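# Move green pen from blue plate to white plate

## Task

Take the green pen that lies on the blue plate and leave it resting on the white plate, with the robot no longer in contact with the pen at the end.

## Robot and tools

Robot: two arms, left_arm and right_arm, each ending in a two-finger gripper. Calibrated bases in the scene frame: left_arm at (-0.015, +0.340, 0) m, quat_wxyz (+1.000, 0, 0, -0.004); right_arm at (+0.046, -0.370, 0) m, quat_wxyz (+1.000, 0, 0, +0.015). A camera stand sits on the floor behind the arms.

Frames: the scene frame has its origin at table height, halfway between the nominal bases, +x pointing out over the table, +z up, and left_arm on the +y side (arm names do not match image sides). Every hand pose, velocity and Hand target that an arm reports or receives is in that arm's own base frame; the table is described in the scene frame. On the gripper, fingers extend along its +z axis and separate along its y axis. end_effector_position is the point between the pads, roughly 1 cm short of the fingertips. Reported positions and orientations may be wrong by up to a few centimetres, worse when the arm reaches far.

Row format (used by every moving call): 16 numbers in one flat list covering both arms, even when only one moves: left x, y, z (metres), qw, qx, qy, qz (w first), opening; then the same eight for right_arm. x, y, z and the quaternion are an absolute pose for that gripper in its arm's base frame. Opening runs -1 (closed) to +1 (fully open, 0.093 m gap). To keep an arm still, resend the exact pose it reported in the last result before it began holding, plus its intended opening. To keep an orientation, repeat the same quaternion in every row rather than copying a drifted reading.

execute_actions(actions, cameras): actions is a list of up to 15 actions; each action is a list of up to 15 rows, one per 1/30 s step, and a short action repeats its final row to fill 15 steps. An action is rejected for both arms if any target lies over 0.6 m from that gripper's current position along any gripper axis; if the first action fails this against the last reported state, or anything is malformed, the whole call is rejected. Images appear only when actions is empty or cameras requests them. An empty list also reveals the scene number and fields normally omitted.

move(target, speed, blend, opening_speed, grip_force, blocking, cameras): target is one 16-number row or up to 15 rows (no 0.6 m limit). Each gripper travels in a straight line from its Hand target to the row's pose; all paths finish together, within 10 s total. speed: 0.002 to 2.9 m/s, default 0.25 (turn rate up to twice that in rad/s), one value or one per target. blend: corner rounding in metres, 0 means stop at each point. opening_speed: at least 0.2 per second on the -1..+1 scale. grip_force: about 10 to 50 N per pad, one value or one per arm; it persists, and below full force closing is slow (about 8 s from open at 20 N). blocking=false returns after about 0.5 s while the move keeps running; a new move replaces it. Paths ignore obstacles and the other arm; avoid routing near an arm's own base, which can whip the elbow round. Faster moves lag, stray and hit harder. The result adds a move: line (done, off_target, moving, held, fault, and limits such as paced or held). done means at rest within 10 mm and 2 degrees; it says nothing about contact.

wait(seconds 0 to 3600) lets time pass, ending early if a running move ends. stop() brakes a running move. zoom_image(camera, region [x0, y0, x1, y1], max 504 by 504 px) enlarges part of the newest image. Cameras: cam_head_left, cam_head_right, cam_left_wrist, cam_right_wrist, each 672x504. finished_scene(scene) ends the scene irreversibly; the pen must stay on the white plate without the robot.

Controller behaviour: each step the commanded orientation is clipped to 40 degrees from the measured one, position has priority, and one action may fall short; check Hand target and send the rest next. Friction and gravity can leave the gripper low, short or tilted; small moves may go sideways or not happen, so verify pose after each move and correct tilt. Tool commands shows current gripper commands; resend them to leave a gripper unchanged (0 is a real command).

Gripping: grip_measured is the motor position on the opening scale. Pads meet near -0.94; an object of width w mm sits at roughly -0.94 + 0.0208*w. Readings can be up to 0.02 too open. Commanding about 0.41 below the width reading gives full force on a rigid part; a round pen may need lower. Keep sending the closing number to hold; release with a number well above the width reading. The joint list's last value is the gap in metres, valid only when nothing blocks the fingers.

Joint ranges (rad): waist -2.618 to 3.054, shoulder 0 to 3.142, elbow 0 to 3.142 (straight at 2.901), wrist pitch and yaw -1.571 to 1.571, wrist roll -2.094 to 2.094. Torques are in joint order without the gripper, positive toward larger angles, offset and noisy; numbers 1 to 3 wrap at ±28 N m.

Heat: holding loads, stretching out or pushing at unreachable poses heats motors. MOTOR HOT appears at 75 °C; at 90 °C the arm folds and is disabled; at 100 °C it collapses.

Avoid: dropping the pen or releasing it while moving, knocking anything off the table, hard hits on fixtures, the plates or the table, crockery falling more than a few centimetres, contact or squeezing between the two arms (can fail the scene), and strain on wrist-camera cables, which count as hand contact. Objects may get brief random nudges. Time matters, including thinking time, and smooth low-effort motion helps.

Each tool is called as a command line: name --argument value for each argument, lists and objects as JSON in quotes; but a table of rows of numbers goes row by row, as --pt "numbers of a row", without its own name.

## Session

execute_actions --actions '[]'

Scene clock: 0.00 s.
left_arm: end_effector_position=(+0.3446, -0.1938, +0.1429) grip_measured=+1.000 end_effector_quat_wxyz=(+0.419, +0.278, +0.836, -0.221) | right_arm: end_effector_position=(+0.3585, +0.1553, +0.1247) grip_measured=+1.000 end_effector_quat_wxyz=(+0.346, -0.094, +0.883, +0.303)
Joint positions: left_arm=[-0.358 1.38 0.763 -0.016 0.37 0.096 0.093] | right_arm=[0.202 1.439 0.77 -0.046 -0.498 0.219 0.093]
Joint velocities: within noise
Joint torques (N m): no reading
Motor temperatures (°C): left_arm=[26 27 28 29 26 28 26] | right_arm=[27 28 25 26 26 27 27]
Heat: left arm: 29 °C; right arm: 28 °C.
Hand target: left_arm +0.3458, -0.1942, +0.1462; +0.421, +0.278, +0.834, -0.220 | right_arm +0.3603, +0.1556, +0.1286; +0.351, -0.096, +0.881, +0.303
Tool commands: left_gripper/opening=+1.0 right_gripper/opening=+1.0

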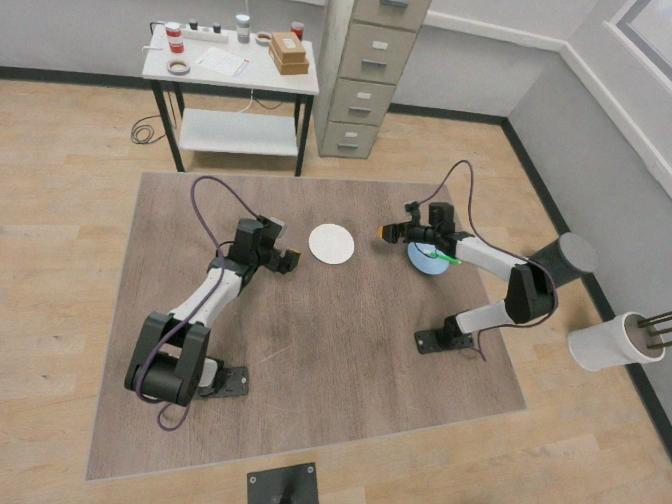

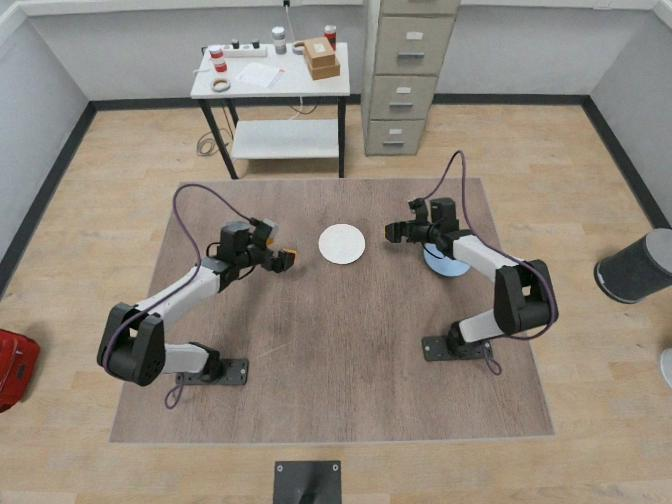

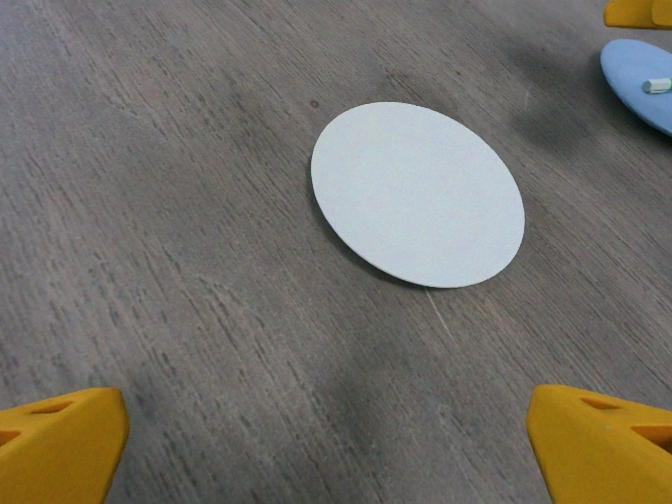

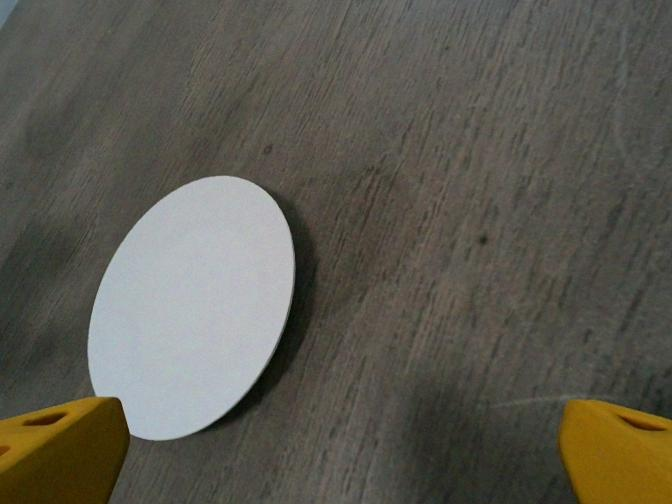

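move --pt "0.30 -0.0 0.16 0.419 0 0.9 0 1 0.305 0.05 0.14 0 -0.525 0.851 0 0.4" --speed 0.3 --cameras '["cam_right_wrist","cam_head_left"]'

Scene clock: 14.27 s.
left_arm: end_effector_position=(+0.3122, -0.0087, +0.1794) grip_measured=+1.000 end_effector_quat_wxyz=(+0.452, +0.014, +0.892, -0.016) | right_arm: end_effector_position=(+0.3003, +0.0495, +0.1375) grip_measured=+0.402 end_effector_quat_wxyz=(+0.004, -0.518, +0.855, +0.004)
Joint positions: left_arm=[-0.01 0.941 0.684 -0.375 0.032 0.005 0.093] | right_arm=[0.158 1.688 1.464 -1.342 -0.01 -0.931 0.065]
Joint torques (N m): left_arm=[0.81 -2.73 6.15 1.85 -0.21 -0.06] | right_arm=[0.76 -6.02 8.29 0.11 0.01 -0.05]
Heat: left arm: 33 °C; right arm: 30 °C.
Hand target: left_arm +0.2999, -0.0025, +0.1605; +0.422, +0.002, +0.906, -0.007 | right_arm +0.3041, +0.0497, +0.1415; +0.001, -0.526, +0.850, -0.003
Off the commanded pose: left_arm 0.024 m, 5 deg | right_arm 0.005 m, 1 deg.
move: off_target (left_arm)
Images, in order (width x height): cam_head_left 672x504, cam_right_wrist 672x504.

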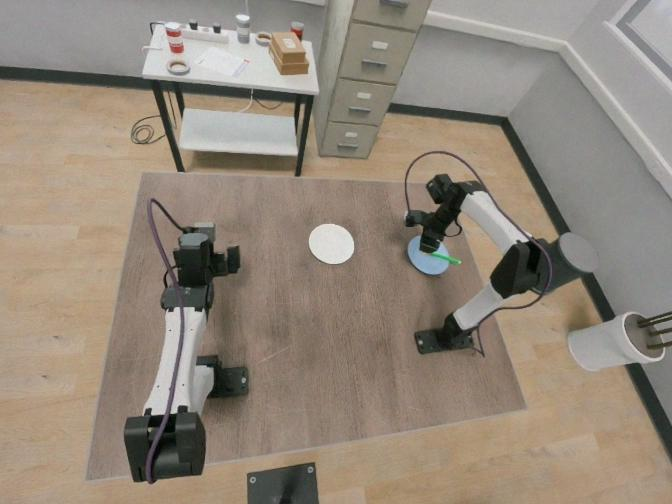

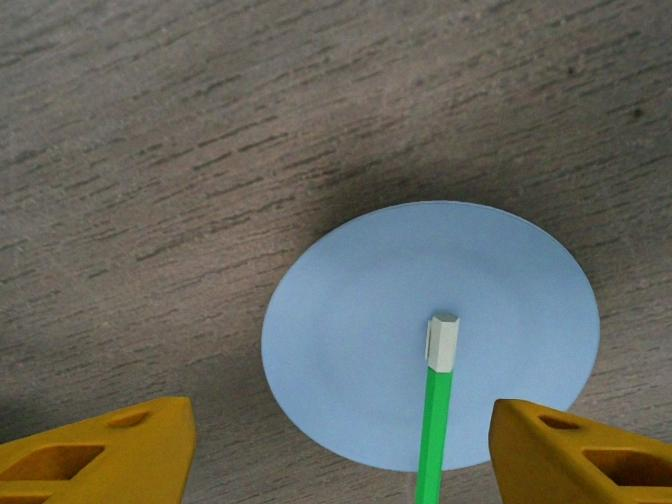

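move --pt "0.2999 -0.0025 0.1605 0.422 0.002 0.906 -0.007 1 0.314 -0.013 0.085 0 -0.5 0.866 0 0.4" --cameras '["cam_right_wrist","cam_head_left"]'

Scene clock: 25.77 s.
left_arm: end_effector_position=(+0.3122, -0.0084, +0.1794) grip_measured=+1.000 end_effector_quat_wxyz=(+0.452, +0.014, +0.892, -0.015) | right_arm: end_effector_position=(+0.3135, -0.0117, +0.0936) grip_measured=+0.402 end_effector_quat_wxyz=(+0.004, -0.495, +0.869, +0.001)
Joint positions: left_arm=[-0.01 0.941 0.684 -0.375 0.031 0.005 0.093] | right_arm=[-0.041 1.734 1.342 -1.173 -0.007 -1.077 0.065]
Joint torques (N m): left_arm=[0.68 -2.52 6.37 1.85 -0.21 -0.08] | right_arm=[0.2 -6.68 3.93 0.61 -0.09 -0.05]
Motor temperatures (°C): left_arm=[26 28 30 34 26 28 26] | right_arm=[27 30 29 27 26 27 27]
Heat: left arm: 34 °C; right arm: 30 °C.
Hand target: left_arm +0.3005, -0.0027, +0.1609; +0.422, +0.002, +0.906, -0.007 | right_arm +0.3135, -0.0127, +0.0851; -0.001, -0.500, +0.866, +0.001
Off the commanded pose: left_arm 0.023 m, 4 deg | right_arm 0.009 m, 1 deg.
move: done
Images, in order (width x height): cam_head_left 672x504, cam_right_wrist 672x504.

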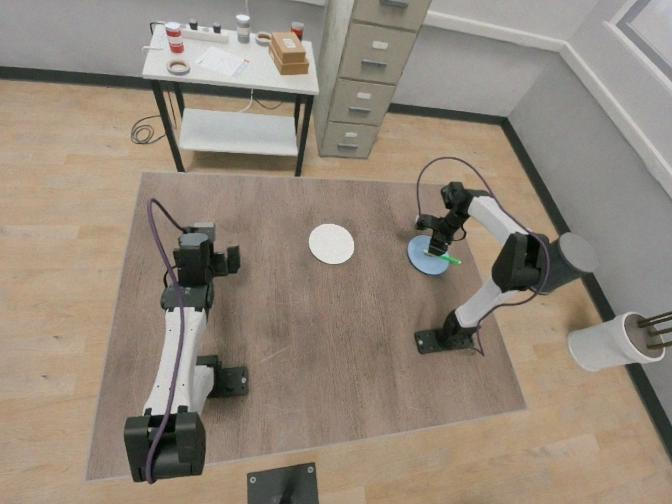

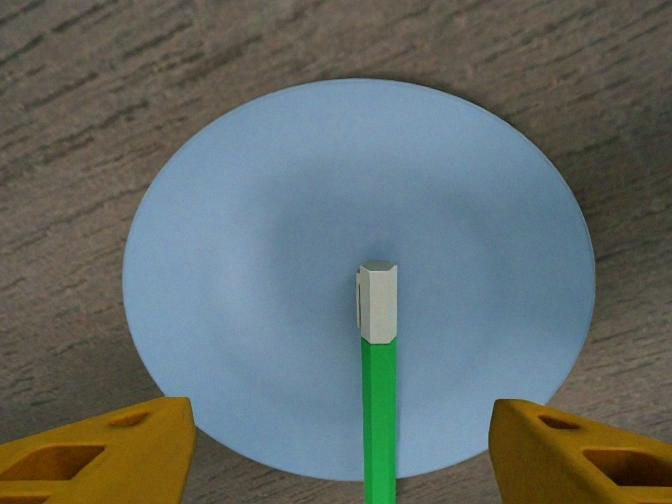

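move --pt "0.2999 -0.0025 0.1605 0.422 0.002 0.906 -0.007 1 0.318 -0.027 0.036 0 -0.5 0.866 0 0.4" --cameras '["cam_right_wrist"]' --speed 0.15

Scene clock: 33.43 s.
left_arm: end_effector_position=(+0.3122, -0.0084, +0.1794) grip_measured=+1.000 end_effector_quat_wxyz=(+0.452, +0.014, +0.892, -0.015) | right_arm: end_effector_position=(+0.3191, -0.0244, +0.0449) grip_measured=+0.402 end_effector_quat_wxyz=(+0.005, -0.497, +0.868, +0.001)
Joint positions: left_arm=[-0.01 0.941 0.684 -0.375 0.031 0.005 0.093] | right_arm=[-0.08 1.8 1.223 -0.986 -0.007 -1.12 0.065]
Joint torques (N m): left_arm=[0.66 -2.52 6.37 1.85 -0.19 -0.08] | right_arm=[-0.14 -6.93 3.77 0.63 -0.07 -0.03]
Heat: left arm: 34 °C; right arm: 30 °C.
Hand target: left_arm +0.3005, -0.0029, +0.1609; +0.422, +0.002, +0.906, -0.007 | right_arm +0.3177, -0.0269, +0.0363; +0.000, -0.500, +0.866, +0.000
Off the commanded pose: left_arm 0.023 m, 4 deg | right_arm 0.009 m, 1 deg.
move: off_target (left_arm)

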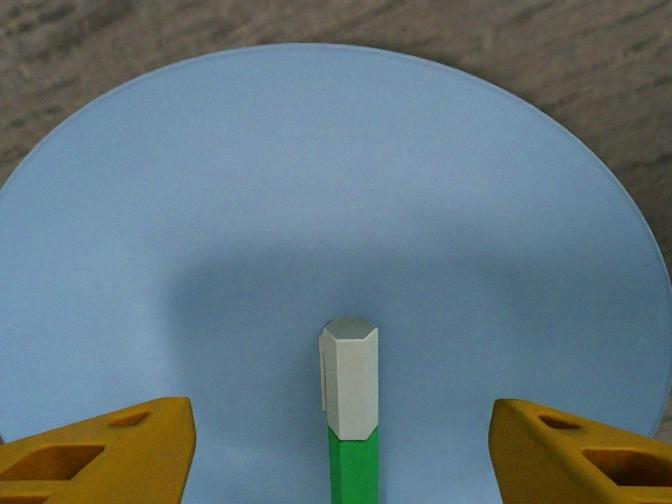

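move --pt "0.2999 -0.0025 0.1605 0.422 0.002 0.906 -0.007 1 0.308 -0.047 0.035 0 -0.5 0.866 0 0.4" --pt "0.308 -0.047 0.012 0 -0.5 0.866 0 0.4" --pt "0 0 0 0 0 0 0 0"

move --pt "0.2999 -0.0025 0.1605 0.422 0.002 0.906 -0.007 1 0.308 -0.047 0.036 0 -0.5 0.866 0 0.4" --pt "0.2999 -0.0025 0.1605 0.422 0.002 0.906 -0.007 1 0.308 -0.047 0.013 0 -0.5 0.866 0 0.4" --speed 0.1 --blend 0.005 --cameras '["cam_right_wrist"]'


Scene clock: 40.73 s.
left_arm: end_effector_position=(+0.3122, -0.0084, +0.1794) grip_measured=+1.000 end_effector_quat_wxyz=(+0.452, +0.014, +0.892, -0.015) | right_arm: end_effector_position=(+0.3050, -0.0449, +0.0250) grip_measured=+0.402 end_effector_quat_wxyz=(-0.002, -0.494, +0.870, +0.006)
Joint positions: left_arm=[-0.01 0.941 0.684 -0.375 0.031 0.005 0.093] | right_arm=[-0.15 1.803 1.143 -0.922 -0.007 -1.183 0.064]
Joint torques (N m): left_arm=[0.66 -2.52 6.37 1.85 -0.21 -0.07] | right_arm=[0.13 -6.16 3.04 0.95 -0.09 -0.08]
Heat: left arm: 35 °C; right arm: 31 °C.
Hand target: left_arm +0.3005, -0.0028, +0.1609; +0.422, +0.002, +0.906, -0.007 | right_arm +0.3076, -0.0466, +0.0135; +0.000, -0.500, +0.866, +0.001
Off the commanded pose: left_arm 0.023 m, 4 deg | right_arm 0.013 m, 1 deg.
move: off_target (left_arm, right_arm)

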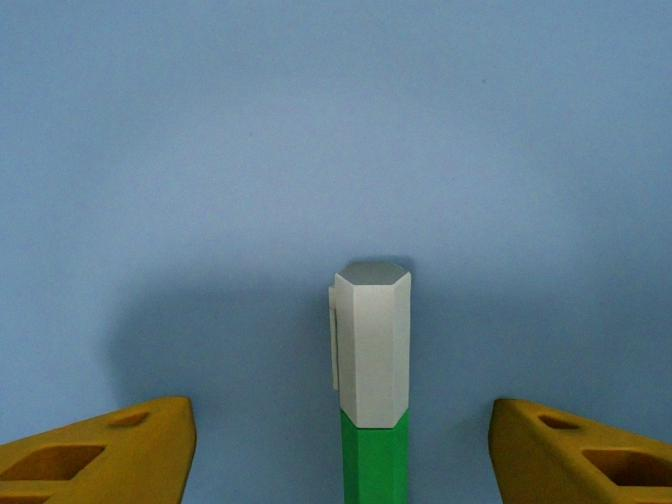

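move --pt "0.2999 -0.0025 0.1605 0.422 0.002 0.906 -0.007 1 0.312 -0.050 0.012 0 -0.5 0.866 0 0.4" --pt "0.2999 -0.0025 0.1605 0.422 0.002 0.906 -0.007 1 0.312 -0.050 0.012 0 -0.5 0.866 0 -1" --speed 0.08 --opening_speed 1

move --pt "0.2999 -0.0025 0.1605 0.422 0.002 0.906 -0.007 1 0.312 -0.048 0.12 0 -0.5 0.866 0 -1" --pt "0.2999 -0.0025 0.1605 0.422 0.002 0.906 -0.007 1 0.35 0.37 0.12 0 -0.5 0.866 0 -1" --blend 0.03 --cameras '["cam_right_wrist","cam_head_left","cam_head_right"]'

Scene clock: 53.23 s.
left_arm: end_effector_position=(+0.3122, -0.0084, +0.1794) grip_measured=+1.000 end_effector_quat_wxyz=(+0.452, +0.014, +0.892, -0.015) | right_arm: end_effector_position=(+0.3126, -0.0491, +0.0240) grip_measured=-0.916 end_effector_quat_wxyz=(+0.008, -0.496, +0.868, -0.006)
Joint positions: left_arm=[-0.01 0.941 0.684 -0.375 0.031 0.005 0.093] | right_arm=[-0.156 1.807 1.143 -0.886 -0.001 -1.195 0.001]
Joint torques (N m): left_arm=[0.66 -2.52 6.37 1.86 -0.2 -0.08] | right_arm=[-0.01 -5.07 4.41 0.62 -0.14 -0.03]
Heat: left arm: 35 °C; right arm: 32 °C.
Hand target: left_arm +0.3005, -0.0028, +0.1609; +0.422, +0.002, +0.906, -0.007 | right_arm +0.3115, -0.0498, +0.0124; +0.000, -0.500, +0.866, +0.000
Off the commanded pose: left_arm 0.023 m, 4 deg | right_arm 0.012 m, 1 deg.
move: off_target (left_arm, right_arm); target 2's new opening was sent with right_arm's hand 0.015 m and 1 deg from that target

Scene clock: 56.57 s.
left_arm: end_effector_position=(+0.3122, -0.0084, +0.1794) grip_measured=+1.000 end_effector_quat_wxyz=(+0.452, +0.014, +0.892, -0.015) | right_arm: end_effector_position=(+0.3489, +0.3723, +0.1229) grip_measured=-0.916 end_effector_quat_wxyz=(+0.081, -0.509, +0.857, +0.024)
Joint positions: left_arm=[-0.01 0.941 0.684 -0.375 0.031 0.005 0.093] | right_arm=[0.818 2.534 2.691 -1.558 -0.001 -0.255 0.001]
Joint torques (N m): left_arm=[0.66 -2.51 6.37 1.85 -0.2 -0.08] | right_arm=[-0.17 -12.19 8.06 0.52 -0.01 0.22]
Heat: left arm: 35 °C; right arm: 32 °C.
Hand target: left_arm +0.3005, -0.0029, +0.1609; +0.422, +0.002, +0.906, -0.007 | right_arm +0.3508, +0.3687, +0.1195; +0.075, -0.502, +0.861, +0.018
Off the commanded pose: left_arm 0.023 m, 4 deg | right_arm 0.004 m, 10 deg.
joint sent to its limit (right arm) — joint 4 (wrist pitch), lower limit. The joint targets are off in orientation, not in position.
move: off_target (left_arm, right_arm)
Images, in order (width x height): cam_head_left 672x504, cam_head_right 672x504, cam_right_wrist 672x504.

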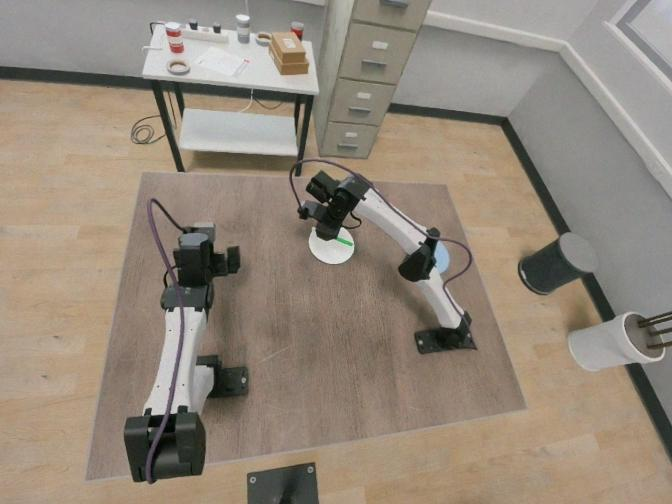

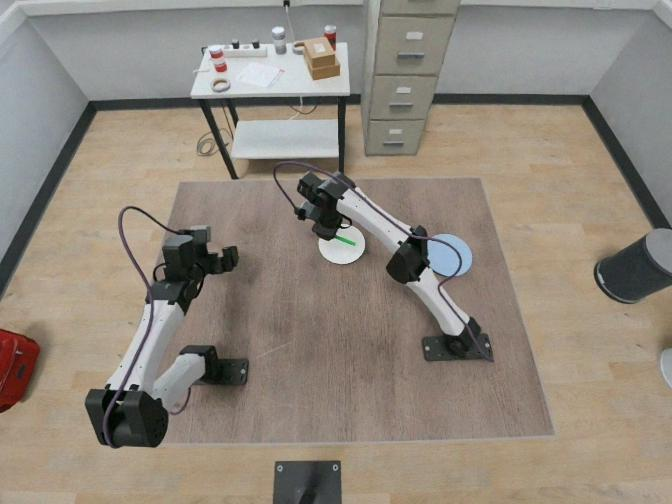

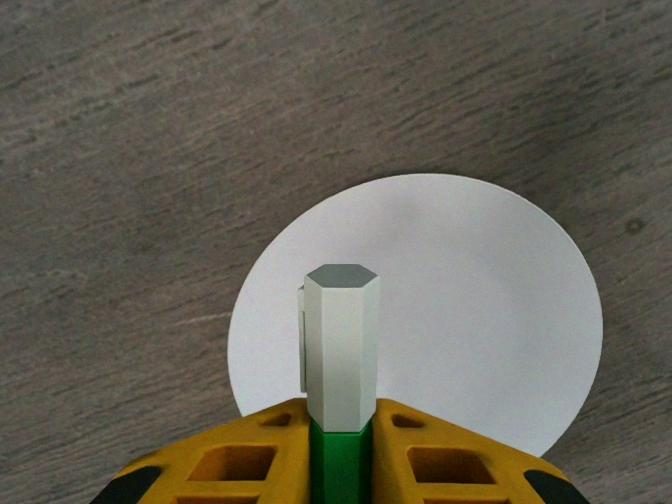

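move --pt "0.2999 -0.0025 0.1605 0.422 0.002 0.906 -0.007 1 0.357 0.323 0.055 0 -0.5 0.866 0 -1" --speed 0.15 --cameras '["cam_right_wrist","cam_head_right"]'

Scene clock: 68.20 s.
left_arm: end_effector_position=(+0.3122, -0.0084, +0.1794) grip_measured=+1.000 end_effector_quat_wxyz=(+0.452, +0.014, +0.892, -0.015) | right_arm: end_effector_position=(+0.3546, +0.3199, +0.0425) grip_measured=-0.916 end_effector_quat_wxyz=(-0.021, -0.491, +0.871, -0.004)
Joint positions: left_arm=[-0.01 0.941 0.684 -0.375 0.031 0.005 0.093] | right_arm=[0.734 2.534 2.375 -1.456 -0.001 -0.293 0.001]
Joint torques (N m): left_arm=[0.66 -2.52 6.37 1.85 -0.2 -0.07] | right_arm=[0.34 -18.19 3.77 0.51 -0.11 -0.03]
Motor temperatures (°C): left_arm=[26 28 31 36 26 28 26] | right_arm=[27 36 30 27 26 27 27]
Heat: left arm: 36 °C; right arm: 36 °C.
Hand target: left_arm +0.3005, -0.0028, +0.1609; +0.422, +0.002, +0.906, -0.007 | right_arm +0.3568, +0.3228, +0.0552; -0.001, -0.497, +0.868, +0.000
Off the commanded pose: left_arm 0.023 m, 4 deg | right_arm 0.013 m, 3 deg.
move: off_target (left_arm, right_arm)
Images, in order (width x height): cam_head_right 672x504, cam_right_wrist 672x504.

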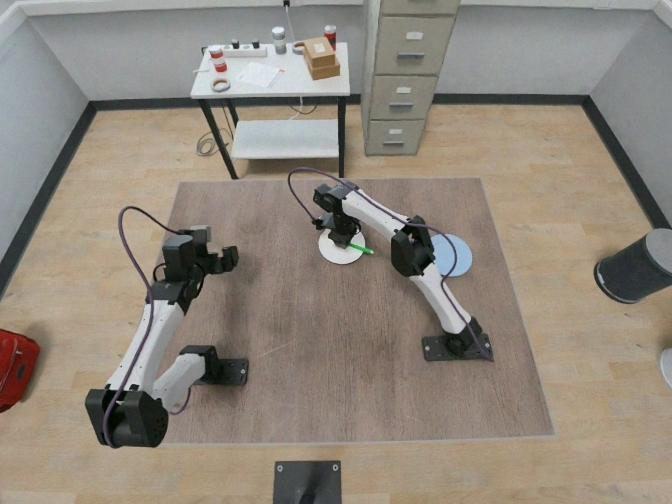

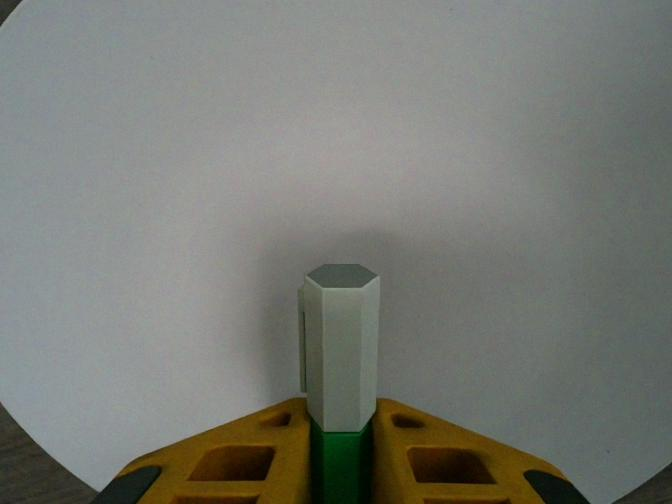

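move --pt "0.2999 -0.0025 0.1605 0.422 0.002 0.906 -0.007 1 0.369 0.346 0.065 0 -0.5 0.866 0 -1" --pt "0.2999 -0.0025 0.1605 0.422 0.002 0.906 -0.007 1 0.369 0.346 0.041 0 -0.5 0.866 0 -1" --speed 0.1 --blend 0.005 --cameras '["cam_right_wrist","cam_head_right"]'

Scene clock: 76.73 s.
left_arm: end_effector_position=(+0.3122, -0.0084, +0.1794) grip_measured=+1.000 end_effector_quat_wxyz=(+0.452, +0.014, +0.892, -0.015) | right_arm: end_effector_position=(+0.3702, +0.3441, +0.0429) grip_measured=-0.916 end_effector_quat_wxyz=(+0.004, -0.498, +0.867, +0.001)
Joint positions: left_arm=[-0.01 0.941 0.684 -0.375 0.031 0.005 0.093] | right_arm=[0.749 2.691 2.677 -1.549 -0.001 -0.293 0.001]
Joint torques (N m): left_arm=[0.68 -2.51 6.37 1.85 -0.2 -0.07] | right_arm=[0.59 -13.11 8.14 0.13 -0.09 0.07]
Motor temperatures (°C): left_arm=[26 28 31 36 26 28 26] | right_arm=[27 41 29 27 26 27 28]
Heat: left arm: 36 °C; right arm: 41 °C.
Hand target: left_arm +0.3005, -0.0028, +0.1609; +0.422, +0.002, +0.906, -0.007 | right_arm +0.3687, +0.3458, +0.0408; +0.001, -0.500, +0.866, +0.000
Off the commanded pose: left_arm 0.023 m, 4 deg | right_arm 0.003 m, 1 deg.
move: off_target (left_arm)
Images, in order (width x height): cam_head_right 672x504, cam_right_wrist 672x504.

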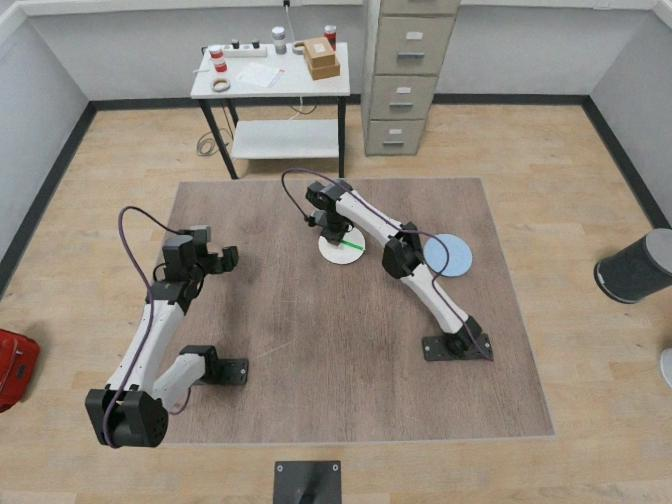

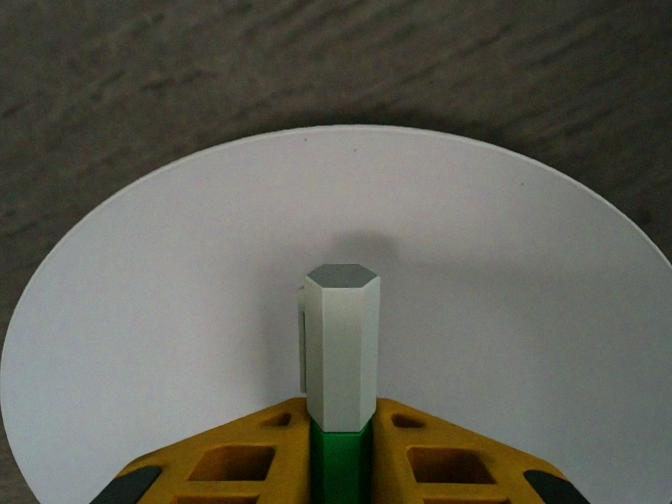

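move --pt "0.2999 -0.0025 0.1605 0.422 0.002 0.906 -0.007 1 0.367 0.342 0.024 0 -0.5 0.866 0 -1" --speed 0.06 --cameras '["cam_right_wrist","cam_head_right"]'

Scene clock: 80.70 s.
left_arm: end_effector_position=(+0.3122, -0.0084, +0.1794) grip_measured=+1.000 end_effector_quat_wxyz=(+0.452, +0.014, +0.892, -0.015) | right_arm: end_effector_position=(+0.3659, +0.3401, +0.0283) grip_measured=-0.916 end_effector_quat_wxyz=(-0.006, -0.498, +0.867, -0.001)
Joint positions: left_arm=[-0.01 0.941 0.684 -0.375 0.031 0.005 0.093] | right_arm=[0.749 2.645 2.531 -1.468 -0.001 -0.293 0.001]
Joint torques (N m): left_arm=[0.68 -2.54 6.35 1.85 -0.2 -0.08] | right_arm=[0.36 -15.83 3.07 0.71 -0.1 0.05]
Heat: left arm: 37 °C; right arm: 42 °C.
Hand target: left_arm +0.3005, -0.0028, +0.1609; +0.422, +0.002, +0.906, -0.007 | right_arm +0.3669, +0.3419, +0.0241; -0.001, -0.500, +0.866, +0.000
Off the commanded pose: left_arm 0.023 m, 4 deg | right_arm 0.005 m, 1 deg.
move: off_target (left_arm)
Images, in order (width x height): cam_head_right 672x504, cam_right_wrist 672x504.

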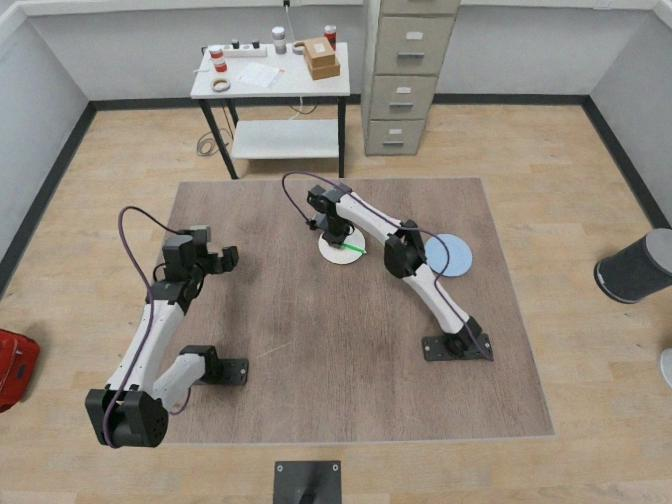

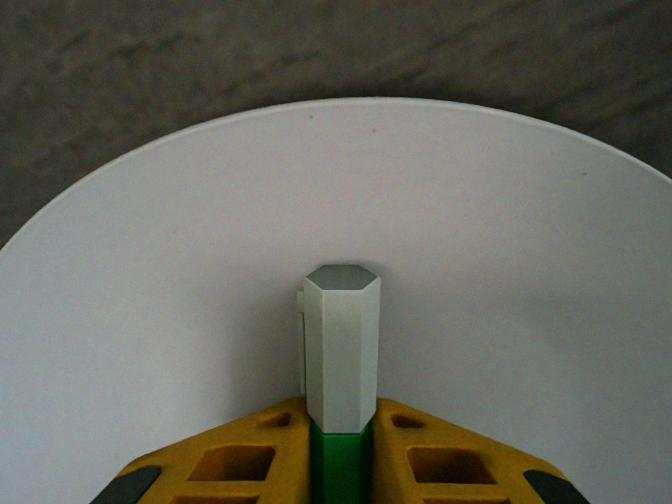

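move --pt "0.2999 -0.0025 0.1605 0.422 0.002 0.906 -0.007 1 0.369 0.347 0.043 0 -0.5 0.866 0 -1" --pt "0.2999 -0.0025 0.1605 0.422 0.002 0.906 -0.007 1 0.375 0.357 0.04 0 -0.5 0.866 0 -1" --pt "0.2999 -0.0025 0.1605 0.422 0.002 0.906 -0.007 1 0.375 0.357 0.021 0 -0.5 0.866 0 -1" --speed 0.07 --blend 0.004 --cameras '["cam_right_wrist","cam_head_right"]'

Scene clock: 87.07 s.
left_arm: end_effector_position=(+0.3122, -0.0084, +0.1794) grip_measured=+1.000 end_effector_quat_wxyz=(+0.452, +0.014, +0.892, -0.015) | right_arm: end_effector_position=(+0.3792, +0.3568, +0.0338) grip_measured=-0.916 end_effector_quat_wxyz=(+0.022, -0.500, +0.866, +0.006)
Joint positions: left_arm=[-0.01 0.941 0.684 -0.375 0.031 0.005 0.093] | right_arm=[0.755 2.784 2.824 -1.566 -0.001 -0.293 0.001]
Joint torques (N m): left_arm=[0.66 -2.52 6.37 1.85 -0.2 -0.07] | right_arm=[0.69 -11.93 7.38 0.26 -0.09 0.15]
Heat: left arm: 37 °C; right arm: 45 °C.
Hand target: left_arm +0.3005, -0.0028, +0.1609; +0.422, +0.002, +0.906, -0.007 | right_arm +0.3746, +0.3564, +0.0210; +0.007, -0.500, +0.866, +0.001
Off the commanded pose: left_arm 0.023 m, 4 deg | right_arm 0.013 m, 3 deg.
joint sent to its limit (right arm) — joint 4 (wrist pitch), lower limit. The joint targets still meet the commanded pose.
move: off_target (left_arm, right_arm)
Images, in order (width x height): cam_head_right 672x504, cam_right_wrist 672x504.

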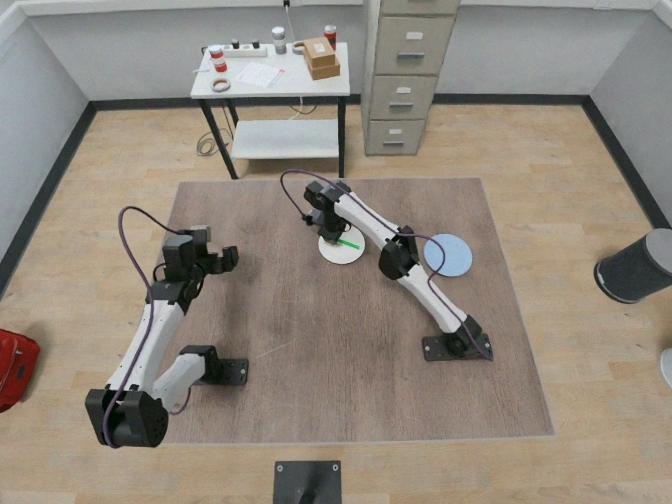

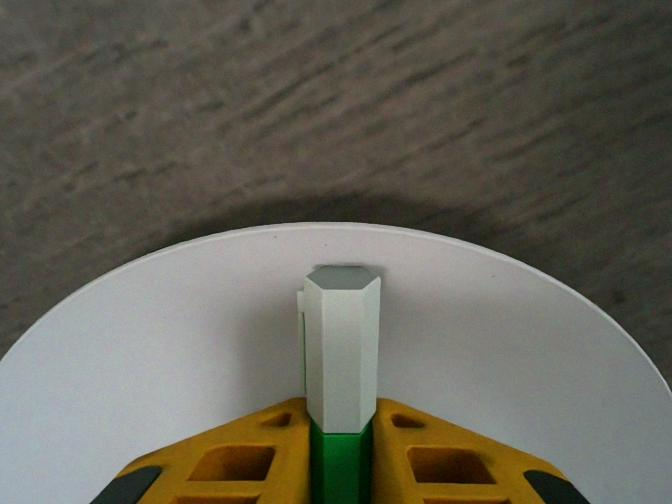

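move --pt "0.2999 -0.0025 0.1605 0.422 0.002 0.906 -0.007 1 0.377 0.357 0.025 0.007 -0.5 0.866 0.001 -0.1" --pt "0.2999 -0.0025 0.1605 0.422 0.002 0.906 -0.007 1 0.377 0.357 0.12 0.007 -0.5 0.866 0.001 -0.1" --speed 0.12 --opening_speed 1 --cameras '["cam_right_wrist","cam_head_right"]'

Scene clock: 94.90 s.
left_arm: end_effector_position=(+0.3122, -0.0084, +0.1794) grip_measured=+1.000 end_effector_quat_wxyz=(+0.452, +0.014, +0.892, -0.015) | right_arm: end_effector_position=(+0.3830, +0.3603, +0.1105) grip_measured=-0.102 end_effector_quat_wxyz=(+0.094, -0.498, +0.862, +0.022)
Joint positions: left_arm=[-0.01 0.941 0.684 -0.375 0.031 0.005 0.093] | right_arm=[0.755 2.628 2.819 -1.568 -0.001 -0.293 0.04]
Joint torques (N m): left_arm=[0.68 -2.52 6.37 1.85 -0.2 -0.07] | right_arm=[0.53 -17.8 3.73 0.68 -0.08 0.13]
Motor temperatures (°C): left_arm=[26 28 32 37 26 28 26] | right_arm=[27 46 29 27 26 27 28]
Heat: left arm: 37 °C; right arm: 46 °C.
Hand target: left_arm +0.3005, -0.0029, +0.1609; +0.422, +0.002, +0.906, -0.007 | right_arm +0.3770, +0.3569, +0.1194; +0.091, -0.498, +0.862, +0.021
Off the commanded pose: left_arm 0.023 m, 4 deg | right_arm 0.012 m, 10 deg.
joint sent to its limit (right arm) — joint 4 (wrist pitch), lower limit. The joint targets are off in orientation, not in position.
move: off_target (left_arm, right_arm)
Images, in order (width x height): cam_head_right 672x504, cam_right_wrist 672x504.

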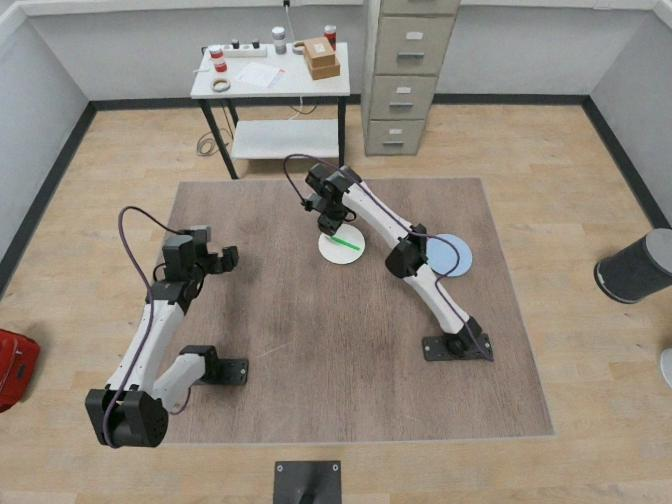

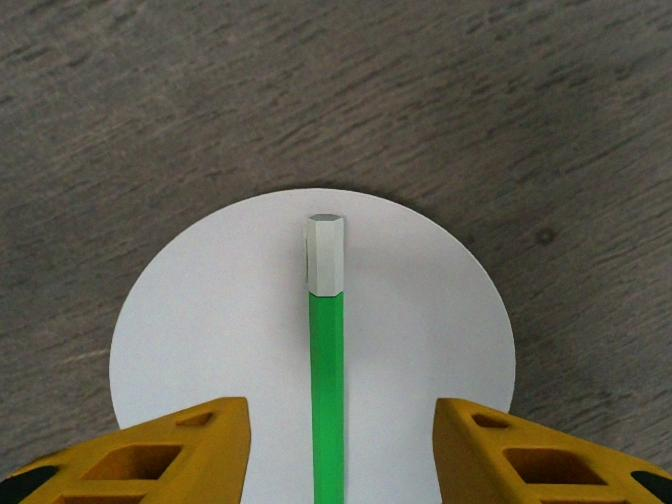

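finished_scene --scene 2

The scene is finished: the task was done.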